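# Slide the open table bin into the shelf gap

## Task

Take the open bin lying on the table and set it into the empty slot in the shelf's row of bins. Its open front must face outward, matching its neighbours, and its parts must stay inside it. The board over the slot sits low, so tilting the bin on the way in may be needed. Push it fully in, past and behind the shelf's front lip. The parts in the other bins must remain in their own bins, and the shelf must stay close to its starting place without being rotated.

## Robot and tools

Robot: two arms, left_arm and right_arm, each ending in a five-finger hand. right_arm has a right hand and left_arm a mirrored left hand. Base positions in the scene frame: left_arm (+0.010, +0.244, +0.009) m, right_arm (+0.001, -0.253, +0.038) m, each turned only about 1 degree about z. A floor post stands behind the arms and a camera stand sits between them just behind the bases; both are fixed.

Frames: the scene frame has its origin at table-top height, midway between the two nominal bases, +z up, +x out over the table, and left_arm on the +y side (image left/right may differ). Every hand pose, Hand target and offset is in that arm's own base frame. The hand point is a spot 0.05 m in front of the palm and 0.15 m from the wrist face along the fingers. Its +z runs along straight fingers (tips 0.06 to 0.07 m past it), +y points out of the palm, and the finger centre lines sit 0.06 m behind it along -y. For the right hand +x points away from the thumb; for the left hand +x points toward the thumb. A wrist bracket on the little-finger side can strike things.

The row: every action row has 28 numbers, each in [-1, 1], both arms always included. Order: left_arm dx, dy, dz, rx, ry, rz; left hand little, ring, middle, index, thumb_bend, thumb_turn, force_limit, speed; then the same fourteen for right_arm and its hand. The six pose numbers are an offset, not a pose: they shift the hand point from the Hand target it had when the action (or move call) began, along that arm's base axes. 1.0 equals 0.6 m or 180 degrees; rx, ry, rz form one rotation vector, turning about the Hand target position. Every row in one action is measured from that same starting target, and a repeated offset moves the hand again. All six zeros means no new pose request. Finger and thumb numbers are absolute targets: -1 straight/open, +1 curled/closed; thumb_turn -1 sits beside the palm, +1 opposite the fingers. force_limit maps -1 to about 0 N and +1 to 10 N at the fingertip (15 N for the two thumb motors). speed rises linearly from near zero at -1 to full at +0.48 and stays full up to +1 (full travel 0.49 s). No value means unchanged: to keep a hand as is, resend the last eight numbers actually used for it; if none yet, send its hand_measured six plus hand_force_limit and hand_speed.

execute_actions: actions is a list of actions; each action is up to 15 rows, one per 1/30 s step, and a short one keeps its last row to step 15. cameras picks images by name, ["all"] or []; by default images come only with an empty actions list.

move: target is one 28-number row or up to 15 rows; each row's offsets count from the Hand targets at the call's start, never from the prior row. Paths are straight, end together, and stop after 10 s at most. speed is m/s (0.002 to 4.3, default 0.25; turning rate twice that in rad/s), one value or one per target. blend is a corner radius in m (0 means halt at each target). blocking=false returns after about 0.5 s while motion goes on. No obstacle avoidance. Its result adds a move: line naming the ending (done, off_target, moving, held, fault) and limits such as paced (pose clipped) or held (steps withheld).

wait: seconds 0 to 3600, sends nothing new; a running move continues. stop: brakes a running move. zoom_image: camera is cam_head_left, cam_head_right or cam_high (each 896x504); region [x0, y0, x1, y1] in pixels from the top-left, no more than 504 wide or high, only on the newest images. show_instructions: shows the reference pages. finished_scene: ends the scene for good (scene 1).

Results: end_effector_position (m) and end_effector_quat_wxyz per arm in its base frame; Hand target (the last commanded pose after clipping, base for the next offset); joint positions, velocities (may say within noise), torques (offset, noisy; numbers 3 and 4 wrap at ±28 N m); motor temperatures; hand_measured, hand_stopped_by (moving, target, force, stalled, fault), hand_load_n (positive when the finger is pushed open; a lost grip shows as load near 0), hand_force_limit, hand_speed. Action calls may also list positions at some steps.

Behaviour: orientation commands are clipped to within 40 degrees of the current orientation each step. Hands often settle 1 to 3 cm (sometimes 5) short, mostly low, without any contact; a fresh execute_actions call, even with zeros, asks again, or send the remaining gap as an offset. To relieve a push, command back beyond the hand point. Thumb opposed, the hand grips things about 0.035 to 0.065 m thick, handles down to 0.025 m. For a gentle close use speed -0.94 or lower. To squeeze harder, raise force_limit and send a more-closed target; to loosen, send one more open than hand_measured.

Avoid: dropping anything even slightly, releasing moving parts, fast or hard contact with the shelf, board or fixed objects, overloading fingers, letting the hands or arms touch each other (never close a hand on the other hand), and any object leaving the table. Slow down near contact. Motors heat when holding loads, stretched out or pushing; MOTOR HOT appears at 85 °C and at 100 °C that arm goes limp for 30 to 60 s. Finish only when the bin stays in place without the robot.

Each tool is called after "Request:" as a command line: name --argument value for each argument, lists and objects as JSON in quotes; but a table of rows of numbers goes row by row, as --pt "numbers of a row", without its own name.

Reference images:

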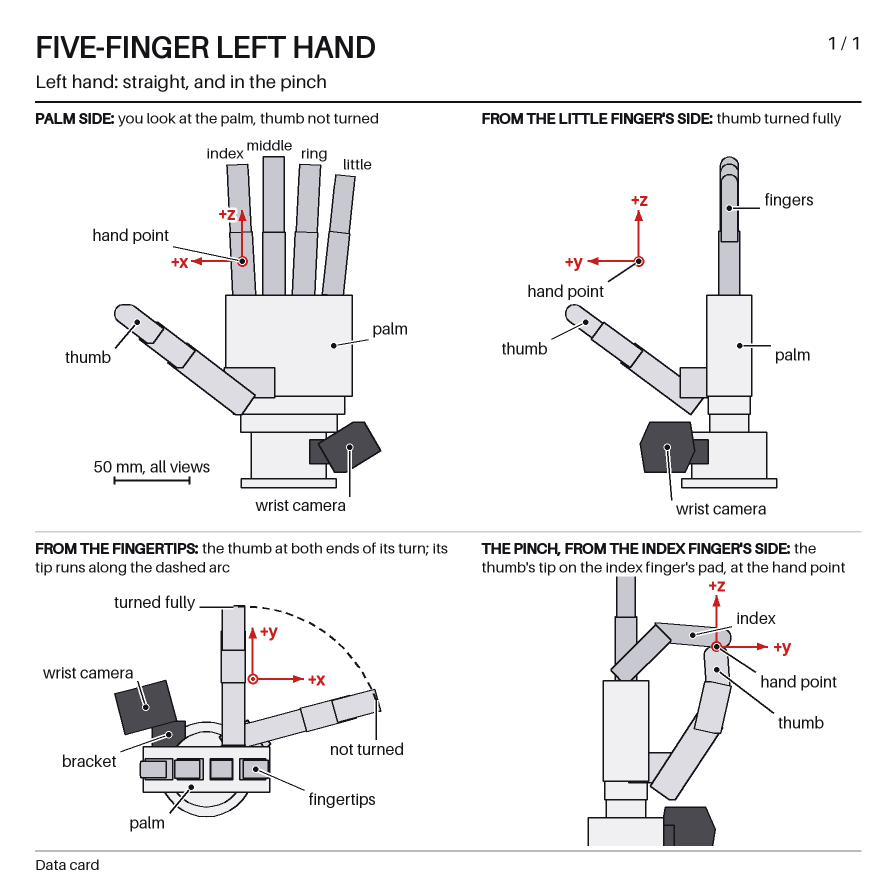

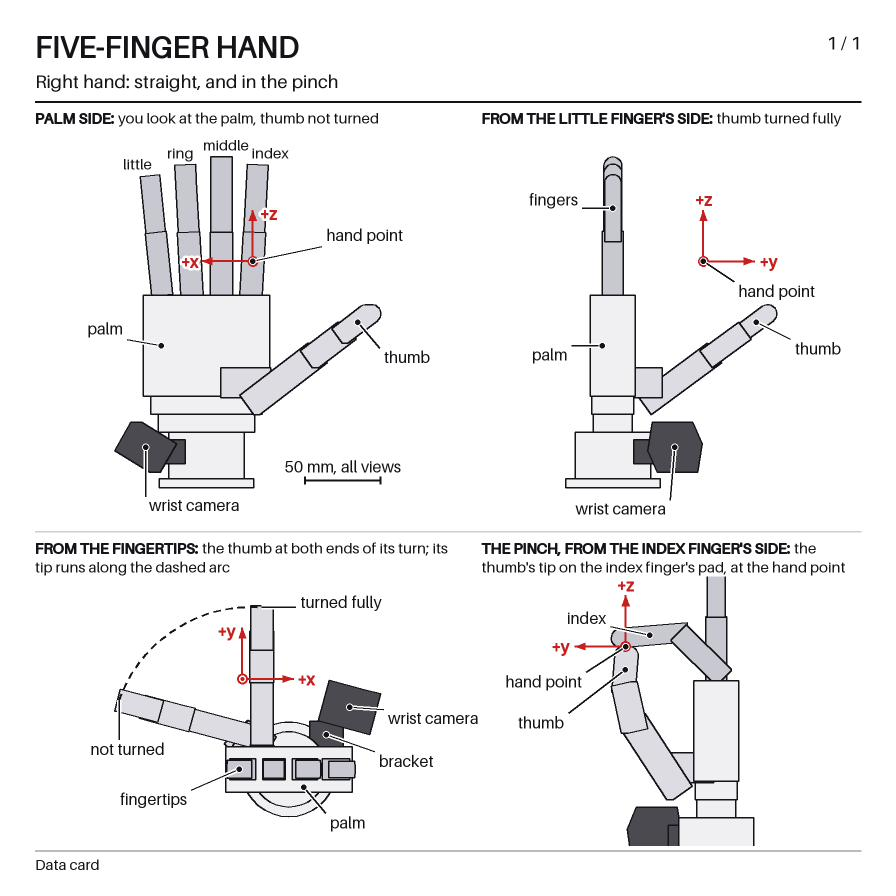

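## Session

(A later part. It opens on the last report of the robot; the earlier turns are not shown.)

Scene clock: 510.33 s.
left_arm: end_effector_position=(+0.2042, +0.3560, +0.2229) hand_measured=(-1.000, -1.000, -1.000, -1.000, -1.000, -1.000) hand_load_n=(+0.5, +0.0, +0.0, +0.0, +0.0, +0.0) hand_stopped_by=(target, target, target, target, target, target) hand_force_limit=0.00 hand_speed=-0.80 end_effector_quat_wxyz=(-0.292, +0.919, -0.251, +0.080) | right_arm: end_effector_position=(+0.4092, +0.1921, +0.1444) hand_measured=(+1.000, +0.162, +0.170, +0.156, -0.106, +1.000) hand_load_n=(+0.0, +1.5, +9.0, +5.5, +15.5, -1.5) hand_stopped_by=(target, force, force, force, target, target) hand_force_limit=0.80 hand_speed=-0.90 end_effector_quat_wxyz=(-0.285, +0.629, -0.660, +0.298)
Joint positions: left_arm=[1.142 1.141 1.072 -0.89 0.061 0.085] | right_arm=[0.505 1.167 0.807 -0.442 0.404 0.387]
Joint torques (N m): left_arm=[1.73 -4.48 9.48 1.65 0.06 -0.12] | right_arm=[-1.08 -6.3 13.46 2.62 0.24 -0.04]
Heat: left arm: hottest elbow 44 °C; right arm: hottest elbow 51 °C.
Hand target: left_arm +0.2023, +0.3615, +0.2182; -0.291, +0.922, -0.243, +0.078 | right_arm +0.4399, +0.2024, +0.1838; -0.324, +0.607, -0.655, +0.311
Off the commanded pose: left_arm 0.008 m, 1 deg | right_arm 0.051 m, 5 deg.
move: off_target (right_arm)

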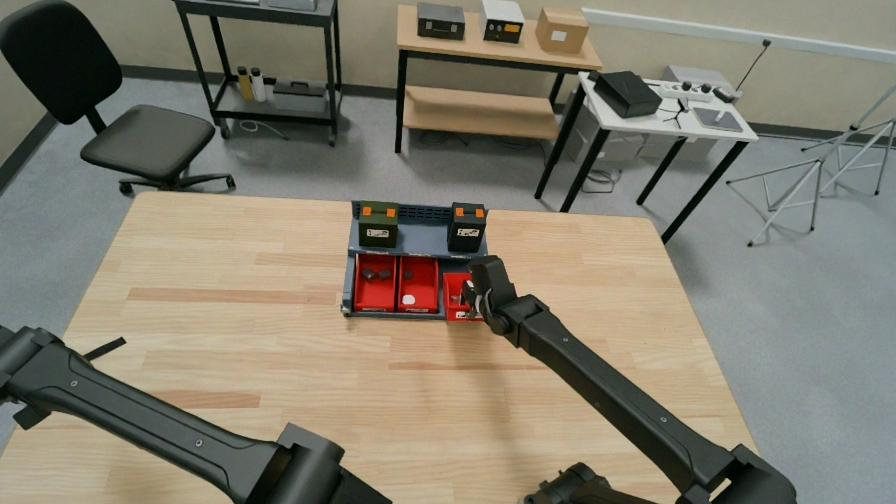

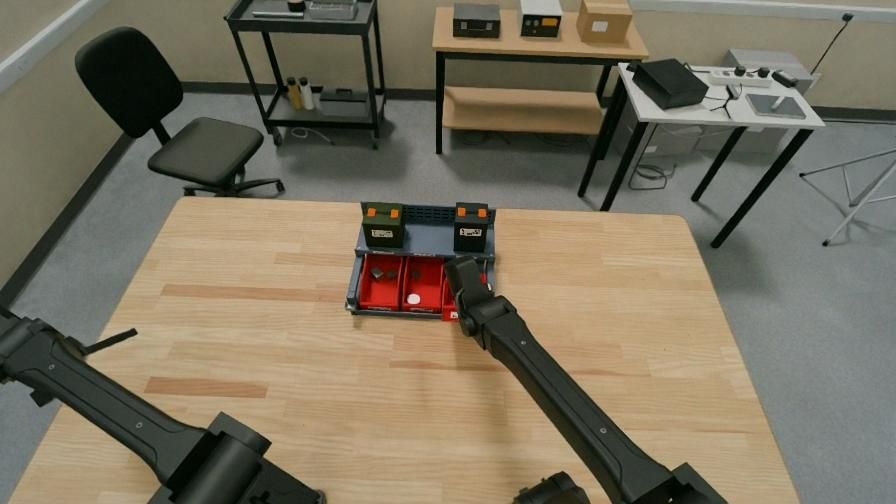

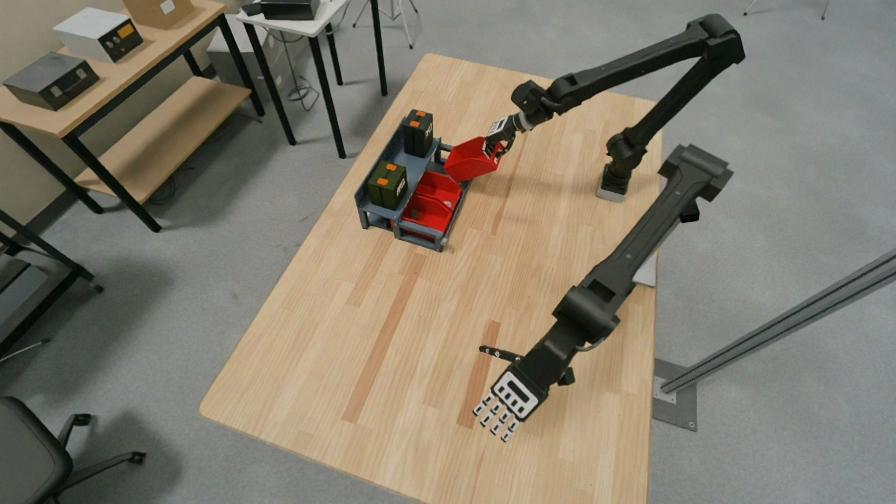

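Request:
move --pt "0 0 0 0 0 0 -1 -1 -1 -1 -1 -1 0 -0.8 0.09 0.005 0.0 0 0 0 1 0.5 0.7 0.7 -0.1 1 0.8 -0.9" --pt "0 0 0 0 0 0 -1 -1 -1 -1 -1 -1 0 -0.8 0.09 0.005 -0.1 0 0 0 1 0.5 0.7 0.7 -0.1 1 0.8 -0.9" --speed 0.07 --cameras '["all"]'

Request:
zoom_image --camera "cam_head_left" --region '[390, 220, 530, 360]'

Request:
zoom_image --camera "cam_head_right" --region '[390, 220, 530, 360]'

Request:
zoom_image --camera "cam_high" --region '[400, 100, 540, 250]'

Scene clock: 522.10 s.
left_arm: end_effector_position=(+0.2042, +0.3560, +0.2229) hand_measured=(-1.000, -1.000, -1.000, -1.000, -1.000, -1.000) hand_load_n=(+0.0, +0.0, +0.0, +0.0, +0.0, +0.0) hand_stopped_by=(target, target, target, target, target, target) hand_force_limit=0.00 hand_speed=-0.80 end_effector_quat_wxyz=(-0.292, +0.919, -0.251, +0.080) | right_arm: end_effector_position=(+0.4805, +0.2050, +0.1104) hand_measured=(+1.000, +0.162, +0.170, +0.156, -0.106, +1.000) hand_load_n=(+0.0, +1.0, +9.0, +6.5, +15.5, -1.0) hand_stopped_by=(target, force, force, force, target, target) hand_force_limit=0.80 hand_speed=-0.90 end_effector_quat_wxyz=(-0.306, +0.619, -0.657, +0.302)
Joint positions: left_arm=[1.142 1.141 1.072 -0.89 0.061 0.085] | right_arm=[0.446 1.383 0.873 -0.229 0.359 0.345]
Joint torques (N m): left_arm=[1.73 -4.48 9.48 1.63 0.06 -0.12] | right_arm=[-0.97 -9.29 9.2 2.89 0.24 -0.01]
Heat: left arm: hottest elbow 44 °C; right arm: hottest elbow 51 °C.
Hand target: left_arm +0.2023, +0.3615, +0.2182; -0.291, +0.922, -0.243, +0.078 | right_arm +0.4939, +0.2055, +0.1239; -0.324, +0.607, -0.655, +0.311
Off the commanded pose: left_arm 0.008 m, 1 deg | right_arm 0.019 m, 3 deg.
move: off_target (right_arm)

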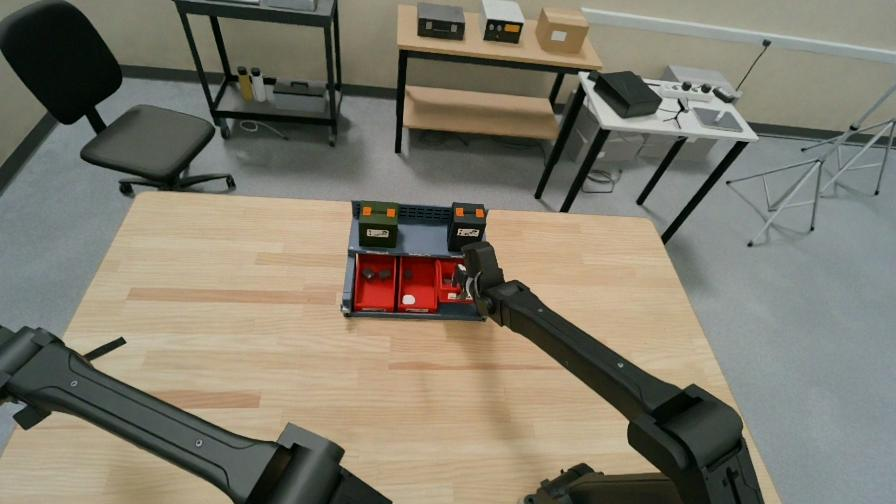

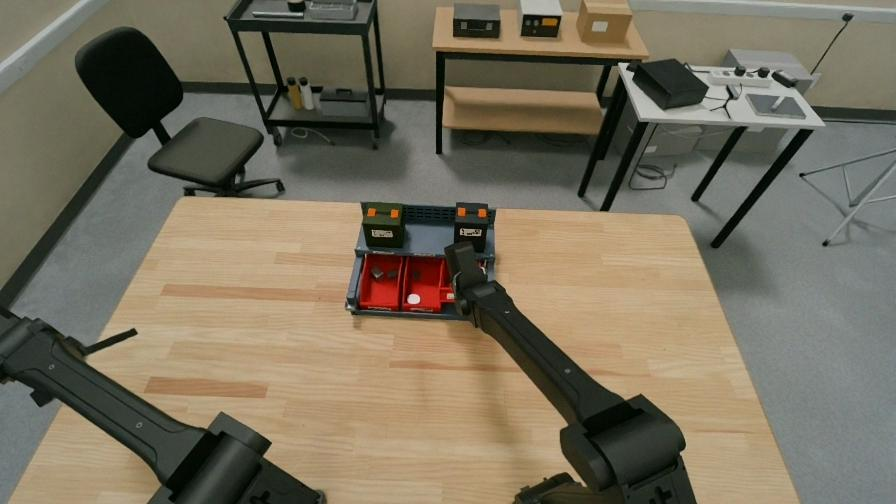

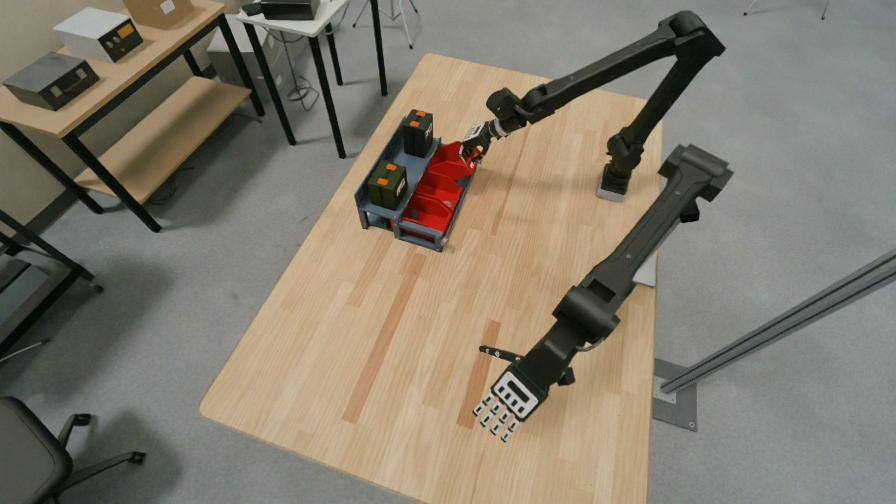

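Scaled by 3.600 from the camera's image (finer frame: 1280x720).

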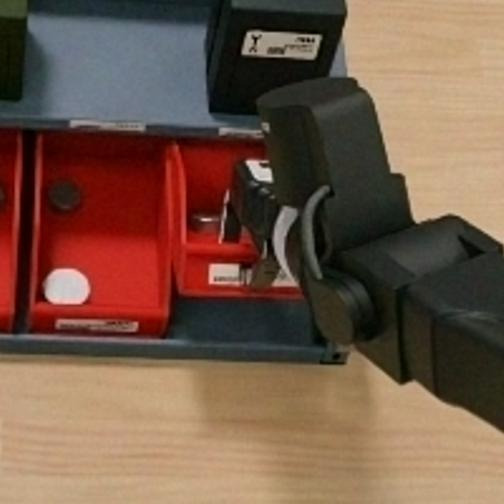

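Scaled by 3.600 from the camera's image (finer frame: 1280x720).

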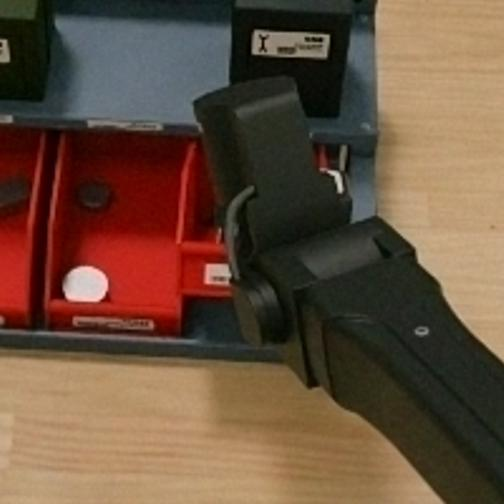

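Scaled by 3.360 from the camera's image (finer frame: 1280x720).

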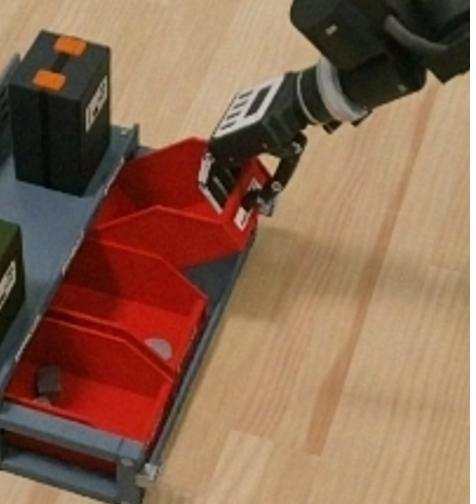

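Request:
move --pt "0 0 0 0 0 0 -1 -1 -1 -1 -1 -1 0 -0.8 -0.01 -0.018 0.0 0 0 0 1 0.5 0.7 0.7 -0.1 1 0.8 -0.9" --speed 0.05 --cameras '["all"]'

Request:
zoom_image --camera "cam_head_left" --region '[410, 240, 510, 340]'

Request:
zoom_image --camera "cam_head_right" --region '[410, 240, 510, 340]'

Request:
zoom_image --camera "cam_high" --region '[400, 100, 500, 220]'

Scene clock: 532.90 s.
left_arm: end_effector_position=(+0.2042, +0.3560, +0.2229) hand_measured=(-1.000, -1.000, -1.000, -1.000, -1.000, -1.000) hand_load_n=(+0.0, +0.0, +0.0, +0.0, +0.0, +0.0) hand_stopped_by=(target, target, target, target, target, target) hand_force_limit=0.00 hand_speed=-0.80 end_effector_quat_wxyz=(-0.292, +0.919, -0.251, +0.080) | right_arm: end_effector_position=(+0.4759, +0.1966, +0.1017) hand_measured=(+1.000, +0.162, +0.170, +0.156, -0.106, +1.000) hand_load_n=(+0.0, +1.0, +8.0, +5.0, +13.5, +0.0) hand_stopped_by=(target, force, force, force, target, target) hand_force_limit=0.80 hand_speed=-0.90 end_effector_quat_wxyz=(-0.300, +0.621, -0.659, +0.299)
Joint positions: left_arm=[1.142 1.141 1.072 -0.89 0.061 0.085] | right_arm=[0.431 1.38 0.849 -0.219 0.347 0.337]
Joint torques (N m): left_arm=[1.73 -4.54 9.48 1.63 0.06 -0.13] | right_arm=[-1.2 -11.05 8.84 2.63 0.19 -0.05]
Heat: left arm: hottest elbow 44 °C; right arm: hottest elbow 48 °C.
Hand target: left_arm +0.2023, +0.3615, +0.2182; -0.291, +0.922, -0.243, +0.078 | right_arm +0.4878, +0.1947, +0.1237; -0.324, +0.607, -0.655, +0.311
Off the commanded pose: left_arm 0.008 m, 1 deg | right_arm 0.025 m, 4 deg.
move: off_target (right_arm)

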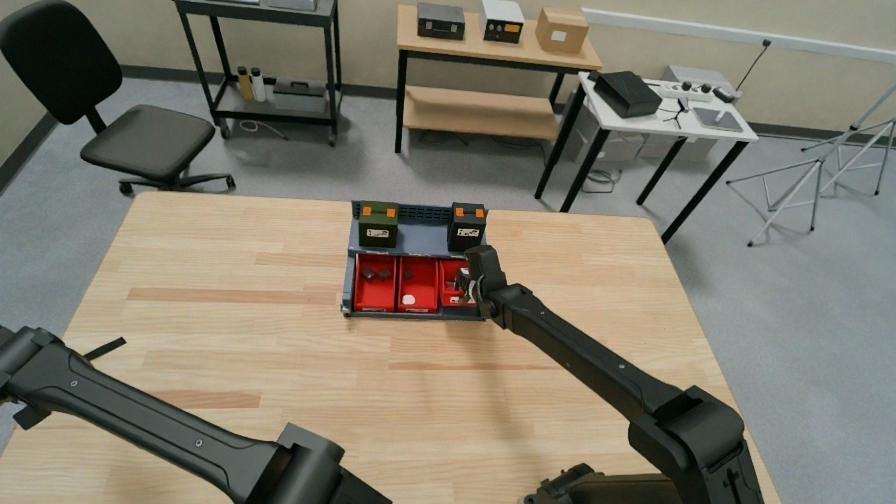

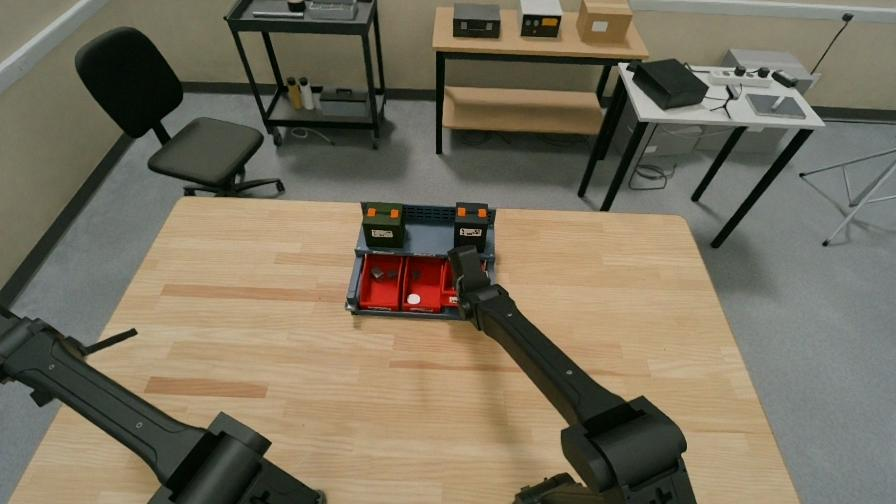

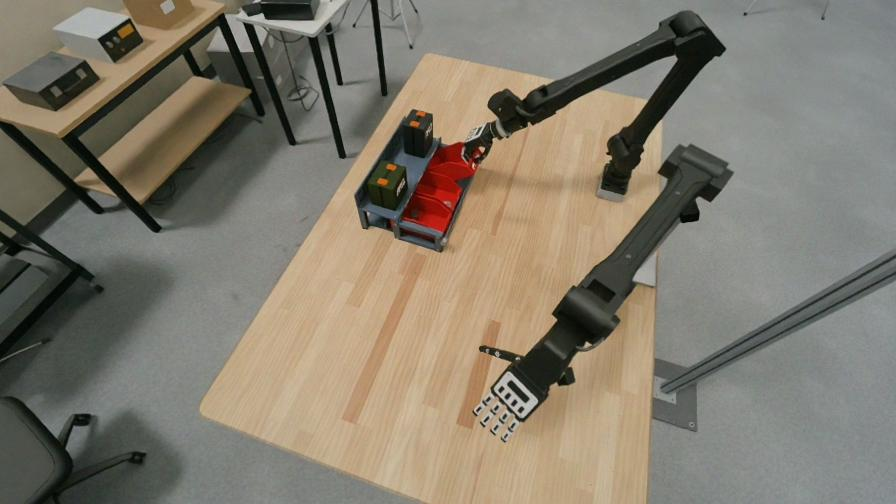

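Scaled by 5.040 from the camera's image (finer frame: 1280x720).

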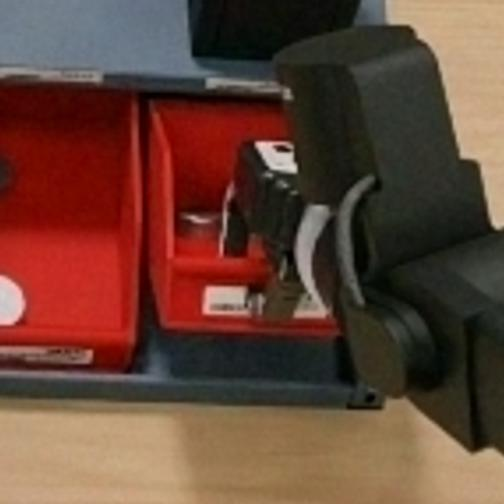

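Scaled by 5.040 from the camera's image (finer frame: 1280x720).

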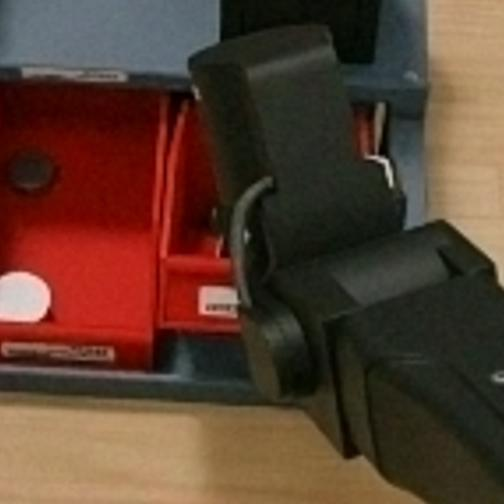

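Scaled by 4.200 from the camera's image (finer frame: 1280x720).

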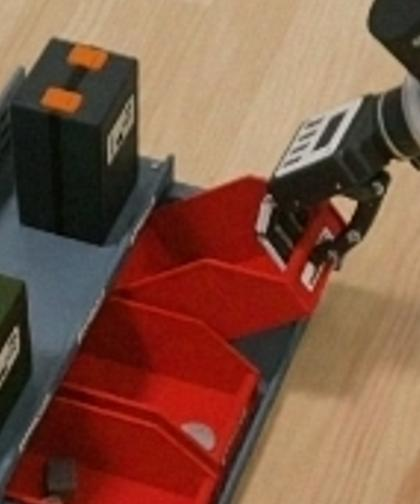

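Request:
move --pt "0 0 0 0 0 0 -1 -1 -1 -1 -1 -1 0 -0.8 -0.016 0.0 -0.05 -0.0035 -0.0667 0 1 0.5 0.7 0.7 -0.1 1 0.8 -0.9" --speed 0.05 --cameras '["all"]'

Request:
zoom_image --camera "cam_head_left" --region '[410, 240, 510, 340]'

Request:
zoom_image --camera "cam_head_right" --region '[410, 240, 510, 340]'

Request:
zoom_image --camera "cam_high" --region '[400, 100, 500, 220]'

Scene clock: 545.00 s.
left_arm: end_effector_position=(+0.2042, +0.3560, +0.2229) hand_measured=(-1.000, -1.000, -1.000, -1.000, -1.000, -1.000) hand_load_n=(+0.0, +0.0, +0.0, +0.0, +0.0, +0.0) hand_stopped_by=(target, target, target, target, target, target) hand_force_limit=0.00 hand_speed=-0.80 end_effector_quat_wxyz=(-0.292, +0.919, -0.251, +0.080) | right_arm: end_effector_position=(+0.4693, +0.1871, +0.0795) hand_measured=(+1.000, +0.162, +0.170, +0.156, -0.106, +1.000) hand_load_n=(+0.0, +2.0, +9.0, +5.5, +13.5, +0.0) hand_stopped_by=(target, force, force, force, target, target) hand_force_limit=0.80 hand_speed=-0.90 end_effector_quat_wxyz=(-0.369, +0.582, -0.624, +0.368)
Joint positions: left_arm=[1.142 1.141 1.072 -0.89 0.061 0.085] | right_arm=[0.46 1.371 0.633 0.21 0.435 0.277]
Joint torques (N m): left_arm=[1.67 -4.48 9.5 1.65 0.06 -0.12] | right_arm=[0.5 -7.82 8.25 3.07 0.45 -0.04]
Heat: left arm: hottest elbow 44 °C; right arm: hottest elbow 46 °C.
Hand target: left_arm +0.2023, +0.3615, +0.2182; -0.291, +0.922, -0.243, +0.078 | right_arm +0.4783, +0.1946, +0.0938; -0.388, +0.573, -0.616, +0.377
Off the commanded pose: left_arm 0.008 m, 1 deg | right_arm 0.018 m, 3 deg.
move: off_target (right_arm)

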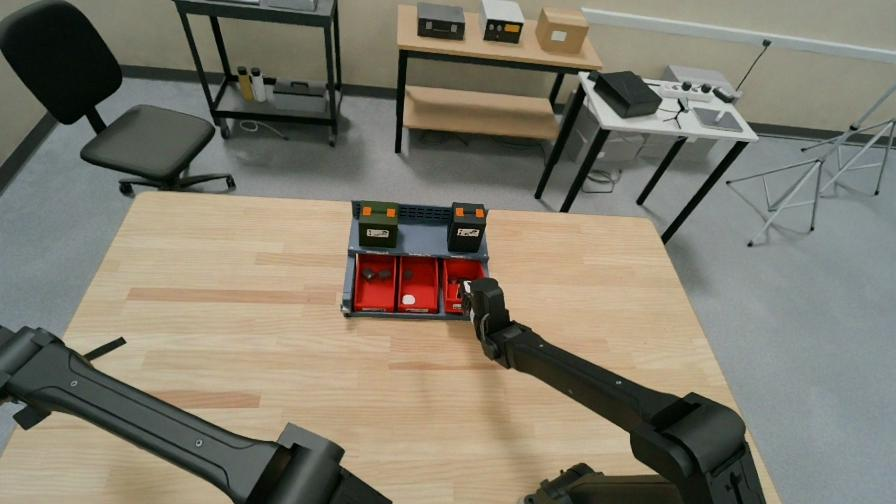

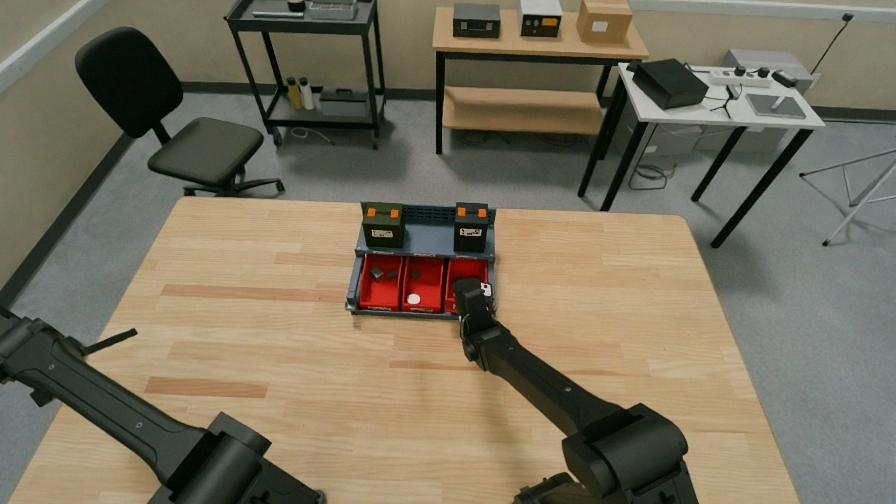

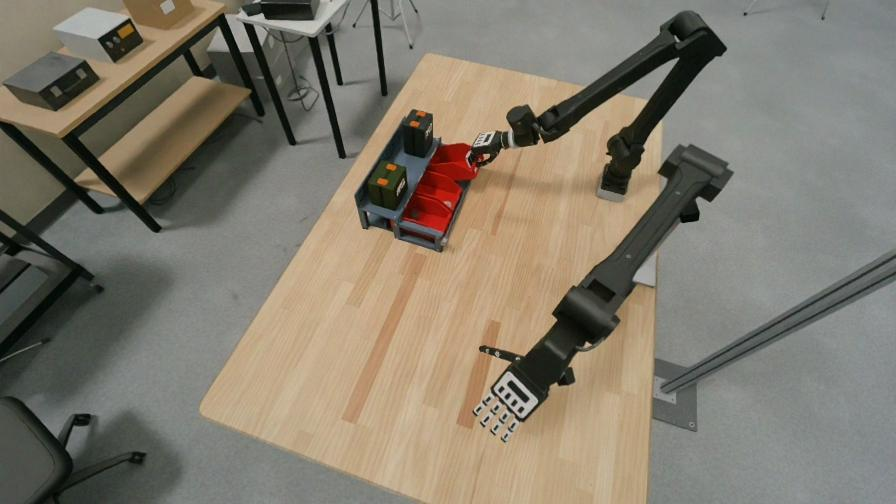

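Scaled by 5.040 from the camera's image (finer frame: 1280x720).

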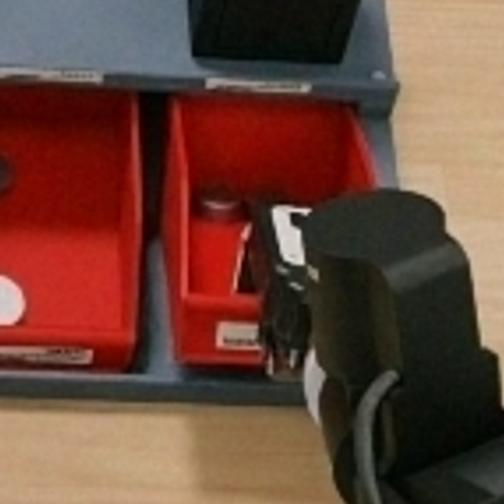

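Scaled by 5.040 from the camera's image (finer frame: 1280x720).

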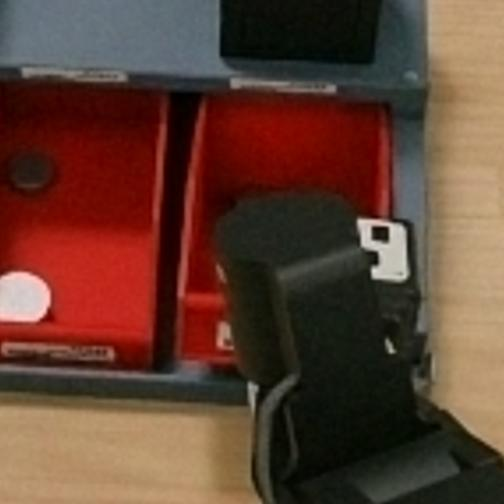

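Scaled by 4.200 from the camera's image (finer frame: 1280x720).

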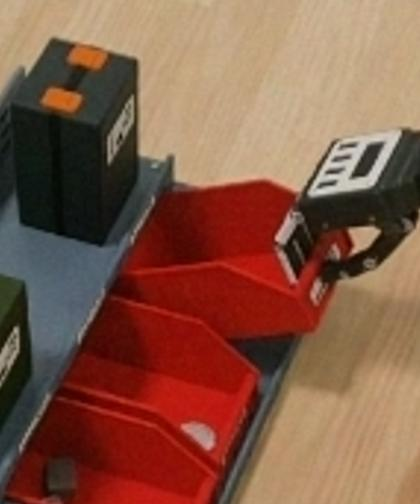

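Request:
move --pt "0 0 0 0 0 0 -1 -1 -1 -1 -1 -1 0 -0.8 0.01 0.016 -0.01 0.0 0.0 0 1 0.5 0.7 0.7 -0.1 1 0.8 -0.9" --speed 0.05 --cameras '["all"]'

Request:
zoom_image --camera "cam_head_left" --region '[410, 240, 510, 340]'

Request:
zoom_image --camera "cam_head_right" --region '[410, 240, 510, 340]'

Request:
zoom_image --camera "cam_high" --region '[400, 100, 500, 220]'

Scene clock: 550.90 s.
left_arm: end_effector_position=(+0.2042, +0.3560, +0.2229) hand_measured=(-1.000, -1.000, -1.000, -1.000, -1.000, -1.000) hand_load_n=(+0.0, +0.0, +0.0, +0.0, +0.0, +0.0) hand_stopped_by=(target, target, target, target, target, target) hand_force_limit=0.00 hand_speed=-0.80 end_effector_quat_wxyz=(-0.292, +0.919, -0.251, +0.080) | right_arm: end_effector_position=(+0.4700, +0.1911, +0.0698) hand_measured=(+1.000, +0.162, +0.172, +0.156, -0.106, +1.000) hand_load_n=(+0.0, +0.5, +6.5, +3.5, +12.0, +0.0) hand_stopped_by=(target, force, force, force, target, target) hand_force_limit=0.80 hand_speed=-0.90 end_effector_quat_wxyz=(-0.364, +0.584, -0.623, +0.371)
Joint positions: left_arm=[1.142 1.141 1.072 -0.89 0.061 0.085] | right_arm=[0.473 1.401 0.633 0.233 0.452 0.277]
Joint torques (N m): left_arm=[1.73 -4.48 9.5 1.63 0.05 -0.12] | right_arm=[0.73 -7.41 9.28 2.82 0.34 0.03]
Heat: left arm: hottest elbow 44 °C; right arm: hottest elbow 45 °C.
Hand target: left_arm +0.2023, +0.3615, +0.2182; -0.291, +0.922, -0.243, +0.078 | right_arm +0.4843, +0.2041, +0.0879; -0.388, +0.573, -0.616, +0.377
Off the commanded pose: left_arm 0.008 m, 1 deg | right_arm 0.026 m, 3 deg.
move: off_target (right_arm)

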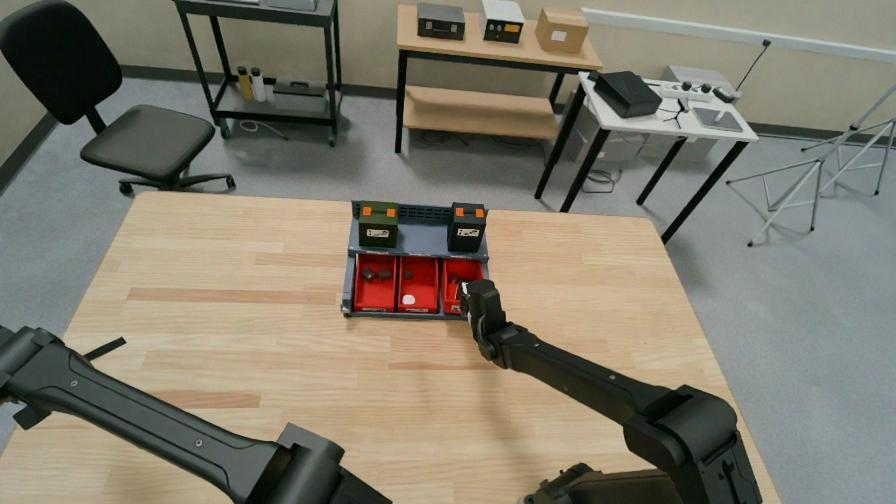

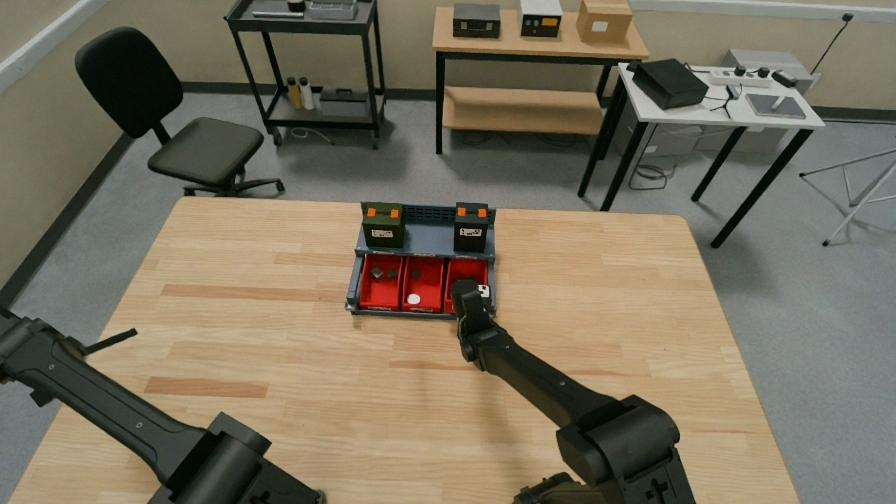

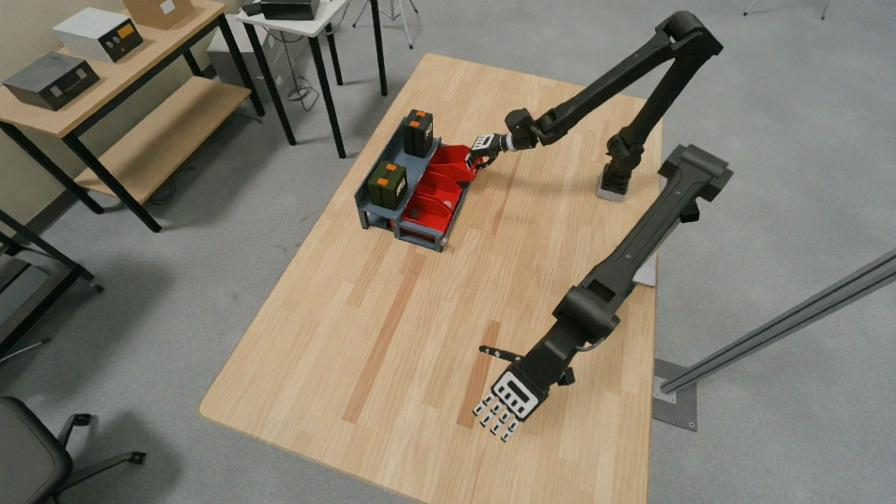

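Scaled by 5.040 from the camera's image (finer frame: 1280x720).

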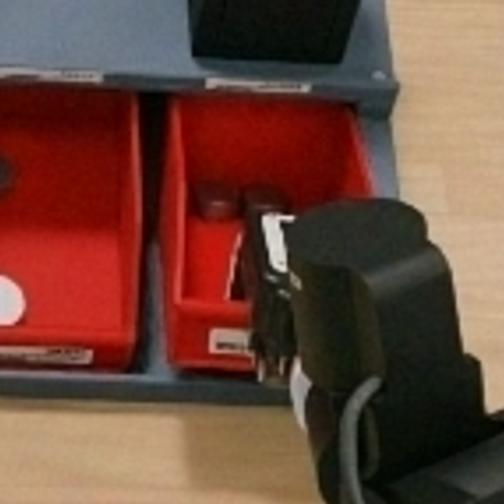

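Scaled by 5.040 from the camera's image (finer frame: 1280x720).

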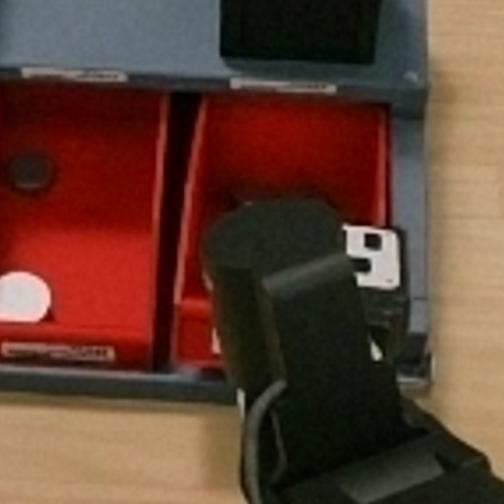

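Scaled by 4.200 from the camera's image (finer frame: 1280x720).

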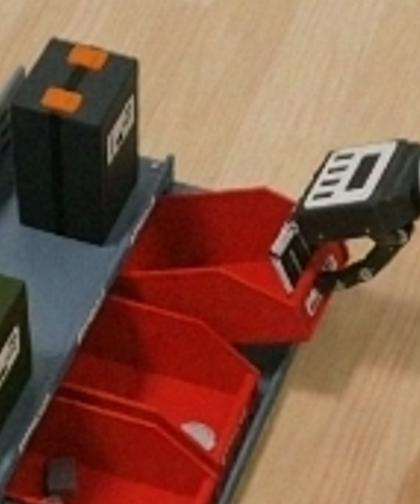

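Request:
move --pt "0 0 0 0 0 0 -1 -1 -1 -1 -1 -1 0 -0.8 0.0 0.012 -0.0 0.0 0.0 0 1 0.5 0.7 0.7 -0.1 1 0.8 -0.9" --speed 0.05 --cameras '["cam_head_left","cam_head_right"]'

Request:
zoom_image --camera "cam_head_left" --region '[410, 240, 510, 340]'

Request:
zoom_image --camera "cam_head_right" --region '[410, 240, 510, 340]'

Scene clock: 557.30 s.
left_arm: end_effector_position=(+0.2042, +0.3560, +0.2229) hand_measured=(-1.000, -1.000, -1.000, -1.000, -1.000, -1.000) hand_load_n=(+0.0, +0.0, +0.0, +0.0, +0.0, -0.5) hand_stopped_by=(target, target, target, target, target, target) hand_force_limit=0.00 hand_speed=-0.80 end_effector_quat_wxyz=(-0.292, +0.919, -0.251, +0.080) | right_arm: end_effector_position=(+0.4676, +0.1952, +0.0669) hand_measured=(+1.000, +0.162, +0.172, +0.156, -0.106, +1.000) hand_load_n=(+0.0, +0.0, +5.5, +3.0, +11.0, +1.0) hand_stopped_by=(target, force, force, force, target, target) hand_force_limit=0.80 hand_speed=-0.90 end_effector_quat_wxyz=(-0.361, +0.586, -0.622, +0.373)
Joint positions: left_arm=[1.142 1.141 1.072 -0.89 0.061 0.085] | right_arm=[0.488 1.408 0.633 0.233 0.469 0.279]
Joint torques (N m): left_arm=[1.73 -4.48 9.48 1.65 0.06 -0.12] | right_arm=[0.85 -7.59 9.88 2.62 0.27 0.12]
Heat: left arm: hottest elbow 44 °C; right arm: hottest elbow 44 °C.
Hand target: left_arm +0.2023, +0.3615, +0.2182; -0.291, +0.922, -0.243, +0.078 | right_arm +0.4843, +0.2115, +0.0877; -0.388, +0.573, -0.616, +0.377
Off the commanded pose: left_arm 0.008 m, 1 deg | right_arm 0.031 m, 4 deg.
move: off_target (right_arm)

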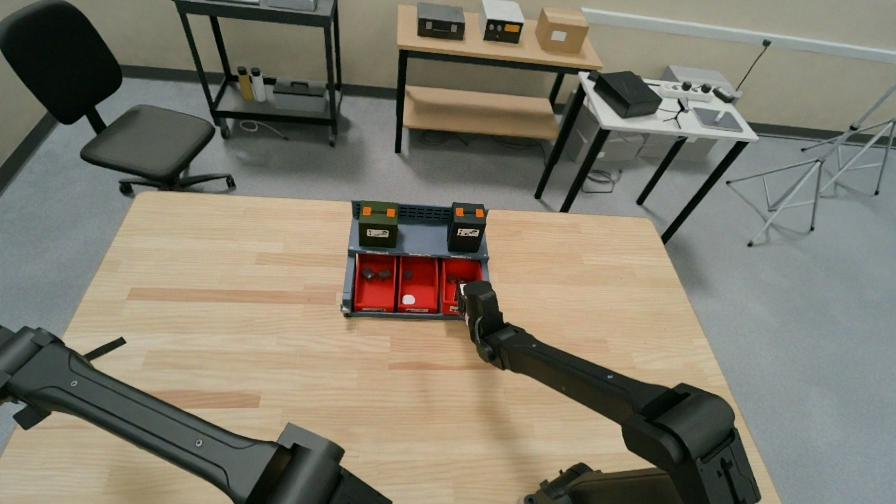

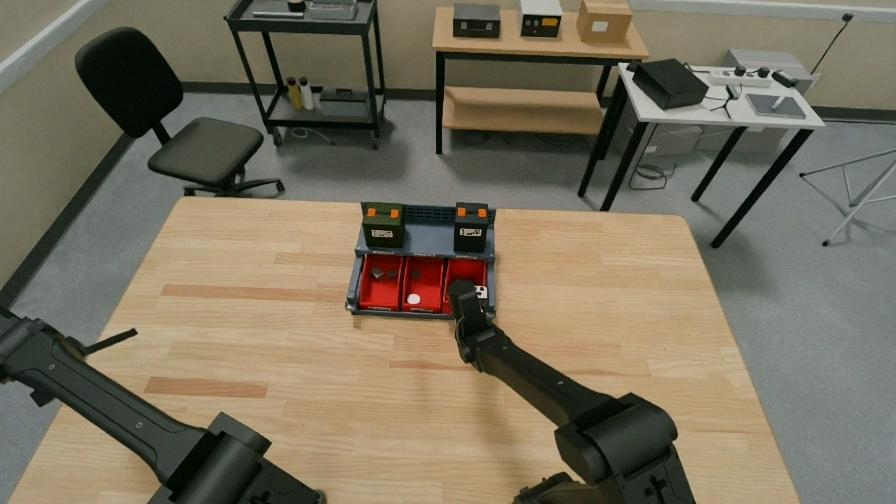

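Scaled by 5.040 from the camera's image (finer frame: 1280x720).

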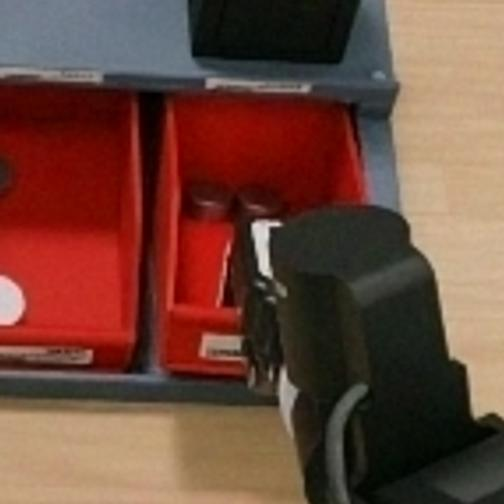

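Scaled by 5.040 from the camera's image (finer frame: 1280x720).

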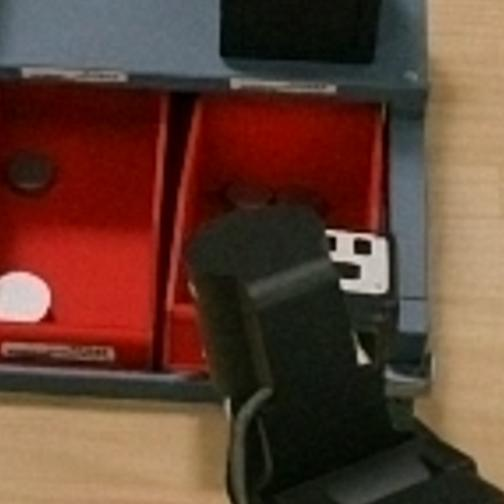

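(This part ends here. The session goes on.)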